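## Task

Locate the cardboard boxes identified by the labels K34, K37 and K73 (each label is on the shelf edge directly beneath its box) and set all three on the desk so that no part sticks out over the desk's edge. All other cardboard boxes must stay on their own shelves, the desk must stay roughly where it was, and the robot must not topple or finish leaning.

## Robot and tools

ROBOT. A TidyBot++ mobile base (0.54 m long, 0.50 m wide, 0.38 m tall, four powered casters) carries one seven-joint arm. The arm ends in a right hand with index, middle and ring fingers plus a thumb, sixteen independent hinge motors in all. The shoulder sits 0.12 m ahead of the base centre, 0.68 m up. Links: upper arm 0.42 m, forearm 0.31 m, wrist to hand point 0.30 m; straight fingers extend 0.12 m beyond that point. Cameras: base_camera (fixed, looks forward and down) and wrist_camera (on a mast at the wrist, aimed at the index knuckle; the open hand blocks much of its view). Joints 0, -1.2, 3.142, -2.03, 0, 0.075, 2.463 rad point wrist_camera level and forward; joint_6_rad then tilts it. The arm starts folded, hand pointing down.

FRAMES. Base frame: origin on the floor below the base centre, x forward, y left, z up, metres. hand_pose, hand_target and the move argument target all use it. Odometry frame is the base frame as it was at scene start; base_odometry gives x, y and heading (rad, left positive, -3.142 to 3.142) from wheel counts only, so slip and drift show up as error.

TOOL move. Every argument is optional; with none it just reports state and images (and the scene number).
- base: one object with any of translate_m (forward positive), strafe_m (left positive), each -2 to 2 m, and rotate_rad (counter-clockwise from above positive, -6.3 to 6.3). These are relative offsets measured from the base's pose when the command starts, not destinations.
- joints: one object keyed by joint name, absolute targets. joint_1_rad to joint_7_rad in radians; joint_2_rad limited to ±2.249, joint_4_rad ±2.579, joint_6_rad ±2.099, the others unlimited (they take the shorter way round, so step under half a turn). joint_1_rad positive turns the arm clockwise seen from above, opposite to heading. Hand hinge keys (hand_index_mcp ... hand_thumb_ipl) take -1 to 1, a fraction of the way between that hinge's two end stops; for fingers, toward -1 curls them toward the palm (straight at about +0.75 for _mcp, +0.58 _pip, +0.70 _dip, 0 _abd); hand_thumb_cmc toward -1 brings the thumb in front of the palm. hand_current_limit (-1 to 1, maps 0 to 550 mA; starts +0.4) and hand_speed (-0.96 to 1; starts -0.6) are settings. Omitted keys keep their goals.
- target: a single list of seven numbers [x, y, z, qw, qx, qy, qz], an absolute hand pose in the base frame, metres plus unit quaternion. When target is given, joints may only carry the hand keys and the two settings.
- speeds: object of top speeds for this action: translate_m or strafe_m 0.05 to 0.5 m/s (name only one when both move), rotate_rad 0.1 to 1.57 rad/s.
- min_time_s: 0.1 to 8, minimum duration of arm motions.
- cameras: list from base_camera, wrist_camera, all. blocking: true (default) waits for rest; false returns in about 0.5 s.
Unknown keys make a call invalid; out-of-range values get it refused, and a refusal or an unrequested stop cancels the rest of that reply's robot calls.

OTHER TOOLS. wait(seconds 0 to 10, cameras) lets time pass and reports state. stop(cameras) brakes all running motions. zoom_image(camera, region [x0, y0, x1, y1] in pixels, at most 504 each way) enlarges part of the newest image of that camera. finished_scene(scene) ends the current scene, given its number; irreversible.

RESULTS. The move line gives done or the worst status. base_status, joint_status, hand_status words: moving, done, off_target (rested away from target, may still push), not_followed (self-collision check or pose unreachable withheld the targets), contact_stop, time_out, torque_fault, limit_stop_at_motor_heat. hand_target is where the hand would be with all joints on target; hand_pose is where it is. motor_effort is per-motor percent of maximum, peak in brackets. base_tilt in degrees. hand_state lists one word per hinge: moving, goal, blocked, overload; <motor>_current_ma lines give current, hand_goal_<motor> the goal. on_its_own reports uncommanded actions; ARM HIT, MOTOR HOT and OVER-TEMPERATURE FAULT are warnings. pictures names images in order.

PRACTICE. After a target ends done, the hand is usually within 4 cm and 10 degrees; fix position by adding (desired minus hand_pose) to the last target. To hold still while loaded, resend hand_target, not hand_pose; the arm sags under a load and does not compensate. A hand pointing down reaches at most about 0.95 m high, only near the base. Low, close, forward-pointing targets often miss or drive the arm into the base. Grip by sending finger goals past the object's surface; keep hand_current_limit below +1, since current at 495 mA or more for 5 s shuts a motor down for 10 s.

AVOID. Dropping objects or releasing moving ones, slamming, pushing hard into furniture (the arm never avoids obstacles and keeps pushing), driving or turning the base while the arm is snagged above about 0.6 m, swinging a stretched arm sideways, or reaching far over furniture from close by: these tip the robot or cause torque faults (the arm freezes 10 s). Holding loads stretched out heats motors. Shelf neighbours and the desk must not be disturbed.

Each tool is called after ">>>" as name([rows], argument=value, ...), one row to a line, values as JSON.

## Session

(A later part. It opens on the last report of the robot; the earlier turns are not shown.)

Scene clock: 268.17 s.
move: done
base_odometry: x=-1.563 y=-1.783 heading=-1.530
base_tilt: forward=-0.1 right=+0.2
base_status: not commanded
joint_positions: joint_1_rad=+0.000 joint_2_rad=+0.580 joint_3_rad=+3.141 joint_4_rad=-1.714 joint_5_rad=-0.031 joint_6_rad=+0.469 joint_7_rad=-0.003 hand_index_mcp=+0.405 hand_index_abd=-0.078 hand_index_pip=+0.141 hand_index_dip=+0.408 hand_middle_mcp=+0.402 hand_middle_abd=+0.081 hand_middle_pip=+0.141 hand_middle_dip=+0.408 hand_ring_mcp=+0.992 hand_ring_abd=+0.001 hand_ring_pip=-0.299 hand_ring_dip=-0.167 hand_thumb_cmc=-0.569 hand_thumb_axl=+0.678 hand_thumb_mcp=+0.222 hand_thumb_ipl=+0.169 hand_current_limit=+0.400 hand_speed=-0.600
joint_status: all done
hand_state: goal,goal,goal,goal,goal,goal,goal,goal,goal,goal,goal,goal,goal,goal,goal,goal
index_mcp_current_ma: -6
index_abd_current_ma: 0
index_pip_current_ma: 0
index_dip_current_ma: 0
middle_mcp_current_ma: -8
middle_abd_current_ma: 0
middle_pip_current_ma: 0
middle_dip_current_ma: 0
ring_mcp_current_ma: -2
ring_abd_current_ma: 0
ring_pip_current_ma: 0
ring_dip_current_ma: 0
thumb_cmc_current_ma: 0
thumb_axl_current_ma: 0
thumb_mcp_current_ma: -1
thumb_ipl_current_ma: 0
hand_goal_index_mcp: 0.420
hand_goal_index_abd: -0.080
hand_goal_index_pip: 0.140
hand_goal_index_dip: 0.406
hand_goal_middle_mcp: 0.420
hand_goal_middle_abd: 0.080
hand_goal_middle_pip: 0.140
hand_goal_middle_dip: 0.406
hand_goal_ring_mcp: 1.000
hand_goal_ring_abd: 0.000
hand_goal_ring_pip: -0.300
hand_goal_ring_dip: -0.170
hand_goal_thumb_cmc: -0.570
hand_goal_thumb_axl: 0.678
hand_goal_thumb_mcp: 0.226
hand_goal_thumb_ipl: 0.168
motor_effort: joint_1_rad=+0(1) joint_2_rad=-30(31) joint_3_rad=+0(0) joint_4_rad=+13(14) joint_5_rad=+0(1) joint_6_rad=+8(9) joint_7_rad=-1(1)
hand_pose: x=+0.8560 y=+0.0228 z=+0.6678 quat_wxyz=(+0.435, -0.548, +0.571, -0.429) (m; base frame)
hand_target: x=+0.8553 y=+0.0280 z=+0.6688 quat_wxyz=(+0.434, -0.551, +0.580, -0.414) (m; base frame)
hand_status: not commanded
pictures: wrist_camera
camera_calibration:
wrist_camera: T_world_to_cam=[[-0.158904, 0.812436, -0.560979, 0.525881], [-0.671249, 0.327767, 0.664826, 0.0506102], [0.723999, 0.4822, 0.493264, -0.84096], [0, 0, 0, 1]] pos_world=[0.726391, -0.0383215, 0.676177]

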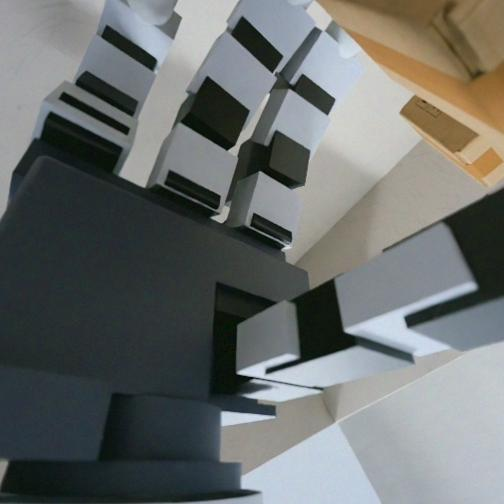

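>>> move(base={"strafe_m": 0.013}, speeds={"strafe_m": 0.1})

>>> move(joints={"hand_index_mcp": 0.2, "hand_middle_mcp": 0.2, "hand_thumb_mcp": 0.05}, cameras=["wrist_camera"])

>>> zoom_image(camera="wrist_camera", region=[254, 0, 504, 200])

Scene clock: 269.17 s.
move: done
base_odometry: x=-1.550 y=-1.783 heading=-1.531
base_tilt: forward=-0.1 right=+0.3
base_status: done
joint_positions: joint_1_rad=-0.003 joint_2_rad=+0.580 joint_3_rad=+3.141 joint_4_rad=-1.714 joint_5_rad=-0.031 joint_6_rad=+0.469 joint_7_rad=-0.003 hand_index_mcp=+0.405 hand_index_abd=-0.078 hand_index_pip=+0.141 hand_index_dip=+0.408 hand_middle_mcp=+0.402 hand_middle_abd=+0.081 hand_middle_pip=+0.141 hand_middle_dip=+0.408 hand_ring_mcp=+0.992 hand_ring_abd=+0.001 hand_ring_pip=-0.299 hand_ring_dip=-0.167 hand_thumb_cmc=-0.569 hand_thumb_axl=+0.678 hand_thumb_mcp=+0.222 hand_thumb_ipl=+0.169 hand_current_limit=+0.400 hand_speed=-0.600
joint_status: not commanded
hand_state: goal,goal,goal,goal,goal,goal,goal,goal,goal,goal,goal,goal,goal,goal,goal,goal
index_mcp_current_ma: -6
index_abd_current_ma: 0
index_pip_current_ma: 0
index_dip_current_ma: 0
middle_mcp_current_ma: -8
middle_abd_current_ma: 0
middle_pip_current_ma: 0
middle_dip_current_ma: 0
ring_mcp_current_ma: -2
ring_abd_current_ma: 0
ring_pip_current_ma: 0
ring_dip_current_ma: 0
thumb_cmc_current_ma: 0
thumb_axl_current_ma: 0
thumb_mcp_current_ma: -1
thumb_ipl_current_ma: 0
hand_goal_index_mcp: 0.420
hand_goal_index_abd: -0.080
hand_goal_index_pip: 0.140
hand_goal_index_dip: 0.406
hand_goal_middle_mcp: 0.420
hand_goal_middle_abd: 0.080
hand_goal_middle_pip: 0.140
hand_goal_middle_dip: 0.406
hand_goal_ring_mcp: 1.000
hand_goal_ring_abd: 0.000
hand_goal_ring_pip: -0.300
hand_goal_ring_dip: -0.170
hand_goal_thumb_cmc: -0.570
hand_goal_thumb_axl: 0.678
hand_goal_thumb_mcp: 0.226
hand_goal_thumb_ipl: 0.168
motor_effort: joint_1_rad=+0(3) joint_2_rad=-31(32) joint_3_rad=+0(2) joint_4_rad=+13(14) joint_5_rad=+1(1) joint_6_rad=+8(10) joint_7_rad=+1(1)
hand_pose: x=+0.8559 y=+0.0246 z=+0.6678 quat_wxyz=(+0.436, -0.549, +0.570, -0.429) (m; base frame)
hand_target: x=+0.8553 y=+0.0280 z=+0.6688 quat_wxyz=(+0.434, -0.551, +0.580, -0.414) (m; base frame)
hand_status: not commanded
pictures: none

Scene clock: 269.73 s.
move: off_target
base_odometry: x=-1.550 y=-1.783 heading=-1.531
base_tilt: forward=-0.1 right=+0.3
base_status: not commanded
joint_positions: joint_1_rad=-0.003 joint_2_rad=+0.580 joint_3_rad=+3.141 joint_4_rad=-1.714 joint_5_rad=-0.031 joint_6_rad=+0.469 joint_7_rad=-0.003 hand_index_mcp=+0.225 hand_index_abd=-0.078 hand_index_pip=+0.149 hand_index_dip=+0.410 hand_middle_mcp=+0.226 hand_middle_abd=+0.080 hand_middle_pip=+0.148 hand_middle_dip=+0.409 hand_ring_mcp=+0.992 hand_ring_abd=+0.001 hand_ring_pip=-0.299 hand_ring_dip=-0.167 hand_thumb_cmc=-0.568 hand_thumb_axl=+0.678 hand_thumb_mcp=+0.077 hand_thumb_ipl=+0.175 hand_current_limit=+0.400 hand_speed=-0.600
joint_status: hand_index_mcp off_target (ended at +0.225, target +0.200); hand_middle_mcp off_target (ended at +0.226, target +0.200); hand_thumb_mcp off_target (ended at +0.077, target +0.050)
hand_state: blocked,goal,goal,goal,blocked,goal,goal,goal,goal,goal,goal,goal,goal,goal,blocked,goal
index_mcp_current_ma: 15
index_abd_current_ma: 0
index_pip_current_ma: 2
index_dip_current_ma: 0
middle_mcp_current_ma: 17
middle_abd_current_ma: 0
middle_pip_current_ma: 2
middle_dip_current_ma: 0
ring_mcp_current_ma: -2
ring_abd_current_ma: 0
ring_pip_current_ma: 0
ring_dip_current_ma: 0
thumb_cmc_current_ma: 0
thumb_axl_current_ma: 0
thumb_mcp_current_ma: 25
thumb_ipl_current_ma: 2
hand_goal_index_mcp: 0.200
hand_goal_index_abd: -0.080
hand_goal_index_pip: 0.140
hand_goal_index_dip: 0.406
hand_goal_middle_mcp: 0.200
hand_goal_middle_abd: 0.080
hand_goal_middle_pip: 0.140
hand_goal_middle_dip: 0.406
hand_goal_ring_mcp: 1.000
hand_goal_ring_abd: 0.000
hand_goal_ring_pip: -0.300
hand_goal_ring_dip: -0.170
hand_goal_thumb_cmc: -0.570
hand_goal_thumb_axl: 0.678
hand_goal_thumb_mcp: 0.050
hand_goal_thumb_ipl: 0.168
motor_effort: joint_1_rad=+0(1) joint_2_rad=-30(30) joint_3_rad=+0(0) joint_4_rad=+13(13) joint_5_rad=+1(1) joint_6_rad=+9(9) joint_7_rad=+0(1)
hand_pose: x=+0.8561 y=+0.0246 z=+0.6681 quat_wxyz=(+0.436, -0.548, +0.570, -0.429) (m; base frame)
hand_target: x=+0.8553 y=+0.0280 z=+0.6688 quat_wxyz=(+0.434, -0.551, +0.580, -0.414) (m; base frame)
hand_status: not commanded
pictures: wrist_camera
camera_calibration:
wrist_camera: T_world_to_cam=[[-0.16051, 0.812113, -0.560989, 0.525972], [-0.672424, 0.326094, 0.664461, 0.051163], [0.722553, 0.483875, 0.493743, -0.841139], [0, 0, 0, 1]] pos_world=[0.726594, -0.0368257, 0.676375]

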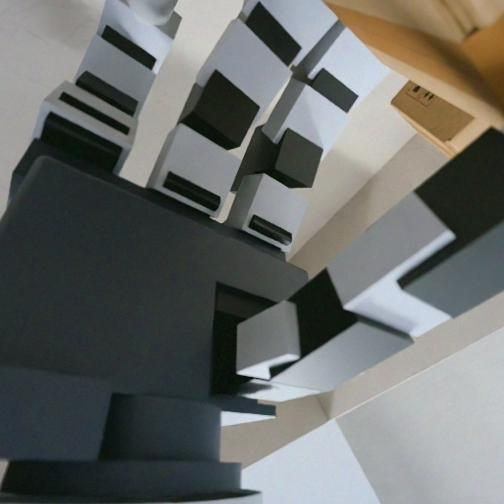

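Scaled by 2.016.

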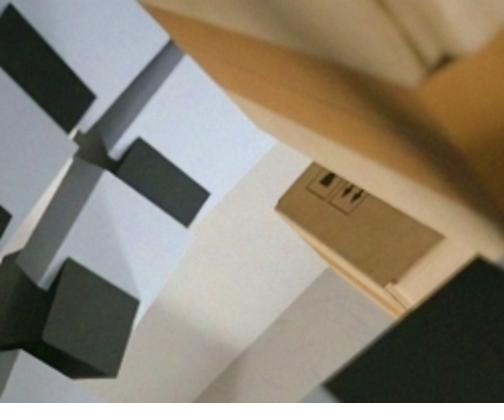

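>>> move(joints={"hand_index_mcp": 0.06, "hand_middle_mcp": 0.06, "hand_thumb_mcp": -0.11})

>>> move(joints={"joint_2_rad": 0.49, "joint_4_rad": -1.6, "joint_6_rad": 0.24}, min_time_s=1.5, cameras=["wrist_camera"])

Scene clock: 270.57 s.
move: off_target
base_odometry: x=-1.550 y=-1.783 heading=-1.531
base_tilt: forward=-0.1 right=+0.3
base_status: not commanded
joint_positions: joint_1_rad=-0.003 joint_2_rad=+0.580 joint_3_rad=+3.141 joint_4_rad=-1.711 joint_5_rad=-0.031 joint_6_rad=+0.469 joint_7_rad=-0.003 hand_index_mcp=+0.177 hand_index_abd=-0.079 hand_index_pip=+0.185 hand_index_dip=+0.427 hand_middle_mcp=+0.177 hand_middle_abd=+0.073 hand_middle_pip=+0.179 hand_middle_dip=+0.424 hand_ring_mcp=+0.992 hand_ring_abd=+0.001 hand_ring_pip=-0.299 hand_ring_dip=-0.167 hand_thumb_cmc=-0.557 hand_thumb_axl=+0.680 hand_thumb_mcp=+0.074 hand_thumb_ipl=+0.193 hand_current_limit=+0.400 hand_speed=-0.600
joint_status: hand_index_mcp off_target (ended at +0.177, target +0.060); hand_middle_mcp off_target (ended at +0.177, target +0.060); hand_thumb_mcp off_target (ended at +0.074, target -0.110)
hand_state: blocked,goal,blocked,blocked,blocked,goal,blocked,goal,goal,goal,goal,goal,goal,goal,blocked,blocked
index_mcp_current_ma: 261
index_abd_current_ma: 0
index_pip_current_ma: 40
index_dip_current_ma: 10
middle_mcp_current_ma: 260
middle_abd_current_ma: -1
middle_pip_current_ma: 31
middle_dip_current_ma: 8
ring_mcp_current_ma: -2
ring_abd_current_ma: 0
ring_pip_current_ma: 0
ring_dip_current_ma: 0
thumb_cmc_current_ma: 4
thumb_axl_current_ma: 0
thumb_mcp_current_ma: 385
thumb_ipl_current_ma: 24
hand_goal_index_mcp: 0.060
hand_goal_index_abd: -0.080
hand_goal_index_pip: 0.140
hand_goal_index_dip: 0.406
hand_goal_middle_mcp: 0.060
hand_goal_middle_abd: 0.080
hand_goal_middle_pip: 0.140
hand_goal_middle_dip: 0.406
hand_goal_ring_mcp: 1.000
hand_goal_ring_abd: 0.000
hand_goal_ring_pip: -0.300
hand_goal_ring_dip: -0.170
hand_goal_thumb_cmc: -0.570
hand_goal_thumb_axl: 0.678
hand_goal_thumb_mcp: -0.110
hand_goal_thumb_ipl: 0.168
motor_effort: joint_1_rad=+0(1) joint_2_rad=-29(30) joint_3_rad=+0(0) joint_4_rad=+13(13) joint_5_rad=+1(1) joint_6_rad=+7(8) joint_7_rad=+0(0)
hand_pose: x=+0.8572 y=+0.0246 z=+0.6699 quat_wxyz=(+0.437, -0.548, +0.570, -0.430) (m; base frame)
hand_target: x=+0.8553 y=+0.0280 z=+0.6688 quat_wxyz=(+0.434, -0.551, +0.580, -0.414) (m; base frame)
hand_status: not commanded
pictures: none

Scene clock: 272.37 s.
move: done
base_odometry: x=-1.550 y=-1.783 heading=-1.531
base_tilt: forward=-0.1 right=+0.2
base_status: not commanded
joint_positions: joint_1_rad=-0.003 joint_2_rad=+0.506 joint_3_rad=+3.141 joint_4_rad=-1.633 joint_5_rad=-0.031 joint_6_rad=+0.302 joint_7_rad=-0.003 hand_index_mcp=+0.175 hand_index_abd=-0.080 hand_index_pip=+0.186 hand_index_dip=+0.428 hand_middle_mcp=+0.173 hand_middle_abd=+0.071 hand_middle_pip=+0.182 hand_middle_dip=+0.427 hand_ring_mcp=+0.992 hand_ring_abd=+0.001 hand_ring_pip=-0.299 hand_ring_dip=-0.167 hand_thumb_cmc=-0.554 hand_thumb_axl=+0.680 hand_thumb_mcp=+0.074 hand_thumb_ipl=+0.194 hand_current_limit=+0.400 hand_speed=-0.600
joint_status: all done
hand_state: blocked,goal,blocked,blocked,blocked,goal,blocked,blocked,goal,goal,goal,goal,goal,goal,blocked,blocked
index_mcp_current_ma: 252
index_abd_current_ma: 0
index_pip_current_ma: 42
index_dip_current_ma: 11
middle_mcp_current_ma: 242
middle_abd_current_ma: -2
middle_pip_current_ma: 35
middle_dip_current_ma: 10
ring_mcp_current_ma: -2
ring_abd_current_ma: 0
ring_pip_current_ma: 0
ring_dip_current_ma: 0
thumb_cmc_current_ma: 6
thumb_axl_current_ma: 0
thumb_mcp_current_ma: 385
thumb_ipl_current_ma: 25
hand_goal_index_mcp: 0.060
hand_goal_index_abd: -0.080
hand_goal_index_pip: 0.140
hand_goal_index_dip: 0.406
hand_goal_middle_mcp: 0.060
hand_goal_middle_abd: 0.080
hand_goal_middle_pip: 0.140
hand_goal_middle_dip: 0.406
hand_goal_ring_mcp: 1.000
hand_goal_ring_abd: 0.000
hand_goal_ring_pip: -0.300
hand_goal_ring_dip: -0.170
hand_goal_thumb_cmc: -0.570
hand_goal_thumb_axl: 0.678
hand_goal_thumb_mcp: -0.110
hand_goal_thumb_ipl: 0.168
motor_effort: joint_1_rad=+0(1) joint_2_rad=-31(32) joint_3_rad=+0(0) joint_4_rad=+15(16) joint_5_rad=+0(1) joint_6_rad=+8(10) joint_7_rad=+0(1)
hand_pose: x=+0.8567 y=+0.0262 z=+0.7196 quat_wxyz=(+0.434, -0.552, +0.572, -0.424) (m; base frame)
hand_target: x=+0.8567 y=+0.0280 z=+0.7335 quat_wxyz=(+0.436, -0.550, +0.579, -0.415) (m; base frame)
hand_status: not commanded
pictures: wrist_camera
camera_calibration:
wrist_camera: T_world_to_cam=[[-0.170772, 0.813128, -0.556471, 0.559205], [-0.665578, 0.321238, 0.673656, 0.00443359], [0.726528, 0.485416, 0.486342, -0.865845], [0, 0, 0, 1]] pos_world=[0.727508, -0.0358343, 0.729291]

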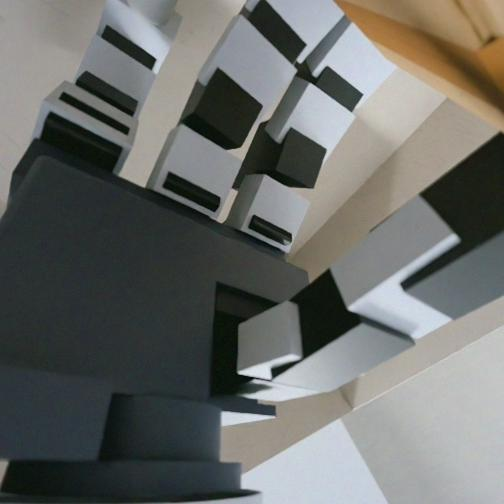

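>>> move(base={"translate_m": -0.7}, speeds={"translate_m": 0.3})

>>> move(base={"rotate_rad": 2.685}, speeds={"rotate_rad": 0.8}, joints={"joint_2_rad": 0.29, "joint_4_rad": -1.304, "joint_6_rad": -0.16}, min_time_s=2.5, cameras=["all"])

>>> move(base={"translate_m": 1.311, "strafe_m": -0.937}, speeds={"translate_m": 0.4}, cameras=["all"])

Scene clock: 277.30 s.
move: done
base_odometry: x=-1.578 y=-1.083 heading=-1.531
base_tilt: forward=-0.1 right=+0.2
base_status: done
joint_positions: joint_1_rad=-0.003 joint_2_rad=+0.500 joint_3_rad=+3.141 joint_4_rad=-1.630 joint_5_rad=-0.031 joint_6_rad=+0.298 joint_7_rad=-0.003 hand_index_mcp=+0.174 hand_index_abd=-0.081 hand_index_pip=+0.187 hand_index_dip=+0.428 hand_middle_mcp=+0.171 hand_middle_abd=+0.071 hand_middle_pip=+0.182 hand_middle_dip=+0.427 hand_ring_mcp=+0.992 hand_ring_abd=+0.001 hand_ring_pip=-0.299 hand_ring_dip=-0.167 hand_thumb_cmc=-0.553 hand_thumb_axl=+0.680 hand_thumb_mcp=+0.074 hand_thumb_ipl=+0.195 hand_current_limit=+0.400 hand_speed=-0.600
joint_status: not commanded
hand_state: blocked,goal,blocked,blocked,blocked,goal,blocked,blocked,goal,goal,goal,goal,goal,goal,blocked,blocked
index_mcp_current_ma: 248
index_abd_current_ma: 0
index_pip_current_ma: 43
index_dip_current_ma: 11
middle_mcp_current_ma: 236
middle_abd_current_ma: -2
middle_pip_current_ma: 36
middle_dip_current_ma: 10
ring_mcp_current_ma: -2
ring_abd_current_ma: 0
ring_pip_current_ma: 0
ring_dip_current_ma: 0
thumb_cmc_current_ma: 7
thumb_axl_current_ma: 0
thumb_mcp_current_ma: 385
thumb_ipl_current_ma: 27
hand_goal_index_mcp: 0.060
hand_goal_index_abd: -0.080
hand_goal_index_pip: 0.140
hand_goal_index_dip: 0.406
hand_goal_middle_mcp: 0.060
hand_goal_middle_abd: 0.080
hand_goal_middle_pip: 0.140
hand_goal_middle_dip: 0.406
hand_goal_ring_mcp: 1.000
hand_goal_ring_abd: 0.000
hand_goal_ring_pip: -0.300
hand_goal_ring_dip: -0.170
hand_goal_thumb_cmc: -0.570
hand_goal_thumb_axl: 0.678
hand_goal_thumb_mcp: -0.110
hand_goal_thumb_ipl: 0.168
motor_effort: joint_1_rad=+0(1) joint_2_rad=-31(33) joint_3_rad=+0(1) joint_4_rad=+15(16) joint_5_rad=+0(1) joint_6_rad=+9(10) joint_7_rad=+0(1)
hand_pose: x=+0.8567 y=+0.0263 z=+0.7248 quat_wxyz=(+0.436, -0.550, +0.571, -0.425) (m; base frame)
hand_target: x=+0.8567 y=+0.0280 z=+0.7335 quat_wxyz=(+0.436, -0.550, +0.579, -0.415) (m; base frame)
hand_status: not commanded
pictures: none

Scene clock: 281.53 s.
move: done
base_odometry: x=-1.578 y=-1.083 heading=+1.154
base_tilt: forward=-0.1 right=+0.2
base_status: done
joint_positions: joint_1_rad=-0.004 joint_2_rad=+0.308 joint_3_rad=+3.140 joint_4_rad=-1.337 joint_5_rad=-0.031 joint_6_rad=-0.099 joint_7_rad=-0.003 hand_index_mcp=+0.174 hand_index_abd=-0.082 hand_index_pip=+0.187 hand_index_dip=+0.428 hand_middle_mcp=+0.170 hand_middle_abd=+0.070 hand_middle_pip=+0.182 hand_middle_dip=+0.427 hand_ring_mcp=+0.992 hand_ring_abd=+0.001 hand_ring_pip=-0.299 hand_ring_dip=-0.167 hand_thumb_cmc=-0.551 hand_thumb_axl=+0.681 hand_thumb_mcp=+0.074 hand_thumb_ipl=+0.195 hand_current_limit=+0.400 hand_speed=-0.600
joint_status: all done
hand_state: blocked,goal,blocked,blocked,blocked,goal,blocked,blocked,goal,goal,goal,goal,goal,goal,blocked,blocked
index_mcp_current_ma: 248
index_abd_current_ma: 0
index_pip_current_ma: 43
index_dip_current_ma: 11
middle_mcp_current_ma: 231
middle_abd_current_ma: -2
middle_pip_current_ma: 36
middle_dip_current_ma: 10
ring_mcp_current_ma: -2
ring_abd_current_ma: 0
ring_pip_current_ma: 0
ring_dip_current_ma: 0
thumb_cmc_current_ma: 9
thumb_axl_current_ma: 0
thumb_mcp_current_ma: 385
thumb_ipl_current_ma: 27
hand_goal_index_mcp: 0.060
hand_goal_index_abd: -0.080
hand_goal_index_pip: 0.140
hand_goal_index_dip: 0.406
hand_goal_middle_mcp: 0.060
hand_goal_middle_abd: 0.080
hand_goal_middle_pip: 0.140
hand_goal_middle_dip: 0.406
hand_goal_ring_mcp: 1.000
hand_goal_ring_abd: 0.000
hand_goal_ring_pip: -0.300
hand_goal_ring_dip: -0.170
hand_goal_thumb_cmc: -0.570
hand_goal_thumb_axl: 0.678
hand_goal_thumb_mcp: -0.110
hand_goal_thumb_ipl: 0.168
motor_effort: joint_1_rad=+0(4) joint_2_rad=-28(32) joint_3_rad=+0(3) joint_4_rad=+17(18) joint_5_rad=+0(1) joint_6_rad=+10(11) joint_7_rad=+0(1)
hand_pose: x=+0.8423 y=+0.0313 z=+0.9246 quat_wxyz=(+0.465, -0.534, +0.549, -0.445) (m; base frame)
hand_target: x=+0.8348 y=+0.0280 z=+0.9404 quat_wxyz=(+0.463, -0.530, +0.557, -0.441) (m; base frame)
hand_status: not commanded
pictures: base_camera, wrist_camera
camera_calibration:
wrist_camera: T_world_to_cam=[[-0.12909, 0.813666, -0.566819, 0.641187], [-0.73004, 0.30886, 0.609629, -0.0309508], [0.671102, 0.492497, 0.554137, -0.973798], [0, 0, 0, 1]] pos_world=[0.713693, -0.0325591, 0.921923]

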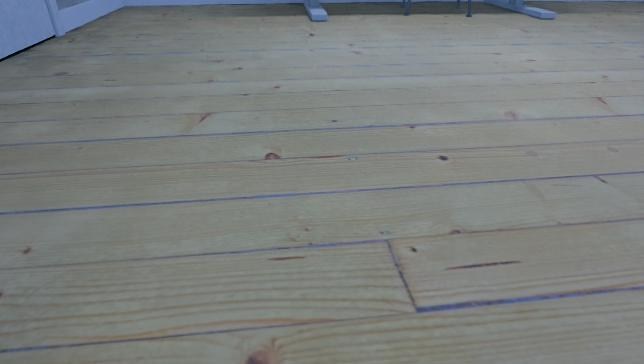

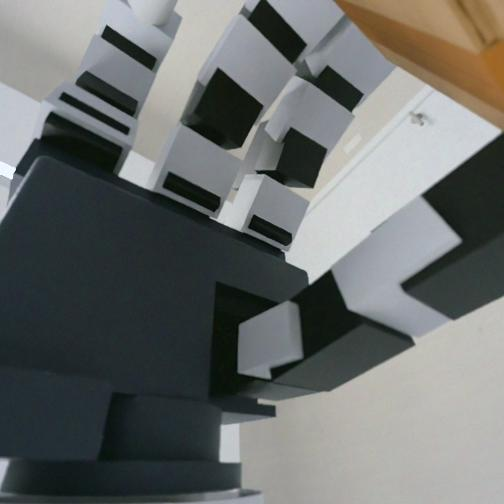

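Scene clock: 286.67 s.
move: done
base_odometry: x=-0.191 y=-0.263 heading=+1.155
base_tilt: forward=-0.1 right=+0.2
base_status: done
joint_positions: joint_1_rad=-0.003 joint_2_rad=+0.298 joint_3_rad=+3.140 joint_4_rad=-1.336 joint_5_rad=-0.031 joint_6_rad=-0.102 joint_7_rad=-0.003 hand_index_mcp=+0.174 hand_index_abd=-0.082 hand_index_pip=+0.187 hand_index_dip=+0.428 hand_middle_mcp=+0.169 hand_middle_abd=+0.070 hand_middle_pip=+0.182 hand_middle_dip=+0.427 hand_ring_mcp=+0.992 hand_ring_abd=+0.001 hand_ring_pip=-0.299 hand_ring_dip=-0.167 hand_thumb_cmc=-0.551 hand_thumb_axl=+0.681 hand_thumb_mcp=+0.074 hand_thumb_ipl=+0.195 hand_current_limit=+0.400 hand_speed=-0.600
joint_status: not commanded
hand_state: blocked,goal,blocked,blocked,blocked,goal,blocked,blocked,goal,goal,goal,goal,goal,goal,blocked,blocked
index_mcp_current_ma: 246
index_abd_current_ma: 0
index_pip_current_ma: 44
index_dip_current_ma: 11
middle_mcp_current_ma: 229
middle_abd_current_ma: -2
middle_pip_current_ma: 36
middle_dip_current_ma: 10
ring_mcp_current_ma: -2
ring_abd_current_ma: 0
ring_pip_current_ma: 0
ring_dip_current_ma: 0
thumb_cmc_current_ma: 9
thumb_axl_current_ma: 0
thumb_mcp_current_ma: 385
thumb_ipl_current_ma: 28
hand_goal_index_mcp: 0.060
hand_goal_index_abd: -0.080
hand_goal_index_pip: 0.140
hand_goal_index_dip: 0.406
hand_goal_middle_mcp: 0.060
hand_goal_middle_abd: 0.080
hand_goal_middle_pip: 0.140
hand_goal_middle_dip: 0.406
hand_goal_ring_mcp: 1.000
hand_goal_ring_abd: 0.000
hand_goal_ring_pip: -0.300
hand_goal_ring_dip: -0.170
hand_goal_thumb_cmc: -0.570
hand_goal_thumb_axl: 0.678
hand_goal_thumb_mcp: -0.110
hand_goal_thumb_ipl: 0.168
motor_effort: joint_1_rad=+0(3) joint_2_rad=-26(29) joint_3_rad=+0(2) joint_4_rad=+18(18) joint_5_rad=+1(1) joint_6_rad=+9(11) joint_7_rad=+0(1)
hand_pose: x=+0.8395 y=+0.0313 z=+0.9319 quat_wxyz=(+0.467, -0.532, +0.547, -0.447) (m; base frame)
hand_target: x=+0.8348 y=+0.0280 z=+0.9404 quat_wxyz=(+0.463, -0.530, +0.557, -0.441) (m; base frame)
hand_status: not commanded
pictures: base_camera, wrist_camera
camera_calibration:
wrist_camera: T_world_to_cam=[[-0.124258, 0.813638, -0.567938, 0.641934], [-0.735273, 0.308839, 0.603317, -0.0271898], [0.666283, 0.492557, 0.55987, -0.977237], [0, 0, 0, 1]] pos_world=[0.710891, -0.0325592, 0.928109]

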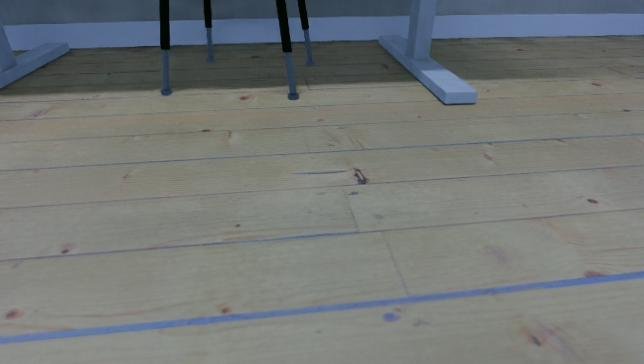

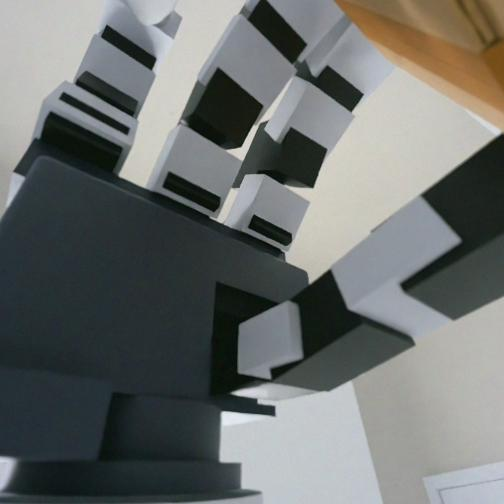

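>>> move(base={"strafe_m": -0.489, "translate_m": 0.15}, speeds={"strafe_m": 0.3}, cameras=["all"])

Scene clock: 290.97 s.
move: done
base_odometry: x=+0.317 y=-0.323 heading=+1.155
base_tilt: forward=-0.1 right=+0.3
base_status: done
joint_positions: joint_1_rad=-0.003 joint_2_rad=+0.298 joint_3_rad=+3.140 joint_4_rad=-1.336 joint_5_rad=-0.031 joint_6_rad=-0.102 joint_7_rad=-0.003 hand_index_mcp=+0.174 hand_index_abd=-0.082 hand_index_pip=+0.187 hand_index_dip=+0.428 hand_middle_mcp=+0.169 hand_middle_abd=+0.070 hand_middle_pip=+0.182 hand_middle_dip=+0.427 hand_ring_mcp=+0.992 hand_ring_abd=+0.001 hand_ring_pip=-0.299 hand_ring_dip=-0.167 hand_thumb_cmc=-0.551 hand_thumb_axl=+0.681 hand_thumb_mcp=+0.074 hand_thumb_ipl=+0.195 hand_current_limit=+0.400 hand_speed=-0.600
joint_status: not commanded
hand_state: blocked,goal,blocked,blocked,blocked,goal,blocked,blocked,goal,goal,goal,goal,goal,goal,blocked,blocked
index_mcp_current_ma: 246
index_abd_current_ma: 0
index_pip_current_ma: 44
index_dip_current_ma: 11
middle_mcp_current_ma: 229
middle_abd_current_ma: -2
middle_pip_current_ma: 36
middle_dip_current_ma: 10
ring_mcp_current_ma: -2
ring_abd_current_ma: 0
ring_pip_current_ma: 0
ring_dip_current_ma: 0
thumb_cmc_current_ma: 9
thumb_axl_current_ma: 0
thumb_mcp_current_ma: 385
thumb_ipl_current_ma: 28
hand_goal_index_mcp: 0.060
hand_goal_index_abd: -0.080
hand_goal_index_pip: 0.140
hand_goal_index_dip: 0.406
hand_goal_middle_mcp: 0.060
hand_goal_middle_abd: 0.080
hand_goal_middle_pip: 0.140
hand_goal_middle_dip: 0.406
hand_goal_ring_mcp: 1.000
hand_goal_ring_abd: 0.000
hand_goal_ring_pip: -0.300
hand_goal_ring_dip: -0.170
hand_goal_thumb_cmc: -0.570
hand_goal_thumb_axl: 0.678
hand_goal_thumb_mcp: -0.110
hand_goal_thumb_ipl: 0.168
motor_effort: joint_1_rad=+0(3) joint_2_rad=-27(28) joint_3_rad=+0(2) joint_4_rad=+18(18) joint_5_rad=+1(1) joint_6_rad=+9(10) joint_7_rad=+0(1)
hand_pose: x=+0.8394 y=+0.0310 z=+0.9318 quat_wxyz=(+0.467, -0.532, +0.547, -0.447) (m; base frame)
hand_target: x=+0.8348 y=+0.0280 z=+0.9404 quat_wxyz=(+0.463, -0.530, +0.557, -0.441) (m; base frame)
hand_status: not commanded
pictures: base_camera, wrist_camera
camera_calibration:
wrist_camera: T_world_to_cam=[[-0.124179, 0.813734, -0.567817, 0.641918], [-0.734979, 0.309016, 0.603585, -0.0276546], [0.666623, 0.492286, 0.559704, -0.977169], [0, 0, 0, 1]] pos_world=[0.71079, -0.0327587, 0.928109]

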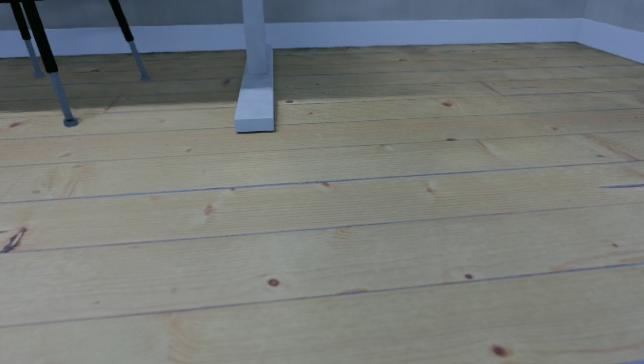

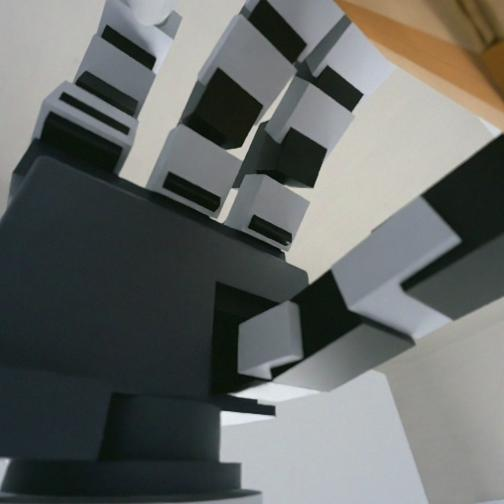

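>>> move(base={"translate_m": 0.364}, speeds={"translate_m": 0.2}, cameras=["all"])

Scene clock: 294.03 s.
move: done
base_odometry: x=+0.464 y=+0.010 heading=+1.155
base_tilt: forward=-0.1 right=+0.2
base_status: done
joint_positions: joint_1_rad=-0.003 joint_2_rad=+0.293 joint_3_rad=+3.140 joint_4_rad=-1.336 joint_5_rad=-0.031 joint_6_rad=-0.103 joint_7_rad=-0.003 hand_index_mcp=+0.173 hand_index_abd=-0.082 hand_index_pip=+0.187 hand_index_dip=+0.429 hand_middle_mcp=+0.169 hand_middle_abd=+0.070 hand_middle_pip=+0.183 hand_middle_dip=+0.427 hand_ring_mcp=+0.992 hand_ring_abd=+0.001 hand_ring_pip=-0.299 hand_ring_dip=-0.167 hand_thumb_cmc=-0.551 hand_thumb_axl=+0.681 hand_thumb_mcp=+0.074 hand_thumb_ipl=+0.196 hand_current_limit=+0.400 hand_speed=-0.600
joint_status: not commanded
hand_state: blocked,goal,blocked,blocked,blocked,goal,blocked,blocked,goal,goal,goal,goal,goal,goal,blocked,blocked
index_mcp_current_ma: 245
index_abd_current_ma: 0
index_pip_current_ma: 44
index_dip_current_ma: 11
middle_mcp_current_ma: 228
middle_abd_current_ma: -2
middle_pip_current_ma: 36
middle_dip_current_ma: 10
ring_mcp_current_ma: -2
ring_abd_current_ma: 0
ring_pip_current_ma: 0
ring_dip_current_ma: 0
thumb_cmc_current_ma: 9
thumb_axl_current_ma: 0
thumb_mcp_current_ma: 385
thumb_ipl_current_ma: 28
hand_goal_index_mcp: 0.060
hand_goal_index_abd: -0.080
hand_goal_index_pip: 0.140
hand_goal_index_dip: 0.406
hand_goal_middle_mcp: 0.060
hand_goal_middle_abd: 0.080
hand_goal_middle_pip: 0.140
hand_goal_middle_dip: 0.406
hand_goal_ring_mcp: 1.000
hand_goal_ring_abd: 0.000
hand_goal_ring_pip: -0.300
hand_goal_ring_dip: -0.170
hand_goal_thumb_cmc: -0.570
hand_goal_thumb_axl: 0.678
hand_goal_thumb_mcp: -0.110
hand_goal_thumb_ipl: 0.168
motor_effort: joint_1_rad=+0(1) joint_2_rad=-27(29) joint_3_rad=+0(1) joint_4_rad=+17(19) joint_5_rad=+1(1) joint_6_rad=+8(10) joint_7_rad=-1(1)
hand_pose: x=+0.8384 y=+0.0310 z=+0.9348 quat_wxyz=(+0.468, -0.531, +0.546, -0.448) (m; base frame)
hand_target: x=+0.8348 y=+0.0280 z=+0.9404 quat_wxyz=(+0.463, -0.530, +0.557, -0.441) (m; base frame)
hand_status: not commanded
pictures: base_camera, wrist_camera
camera_calibration:
wrist_camera: T_world_to_cam=[[-0.122078, 0.813746, -0.568255, 0.642127], [-0.737221, 0.308993, 0.600857, -0.0257654], [0.664532, 0.492281, 0.56219, -0.978726], [0, 0, 0, 1]] pos_world=[0.709789, -0.0327587, 0.930603]

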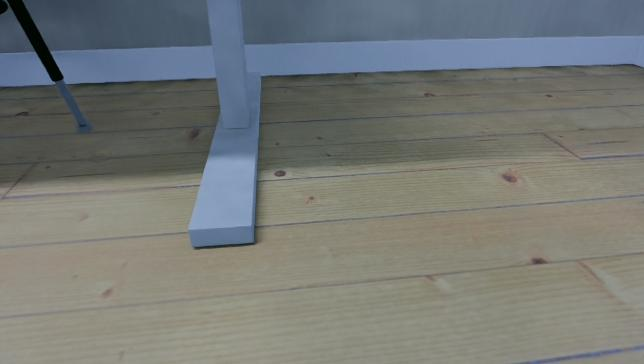

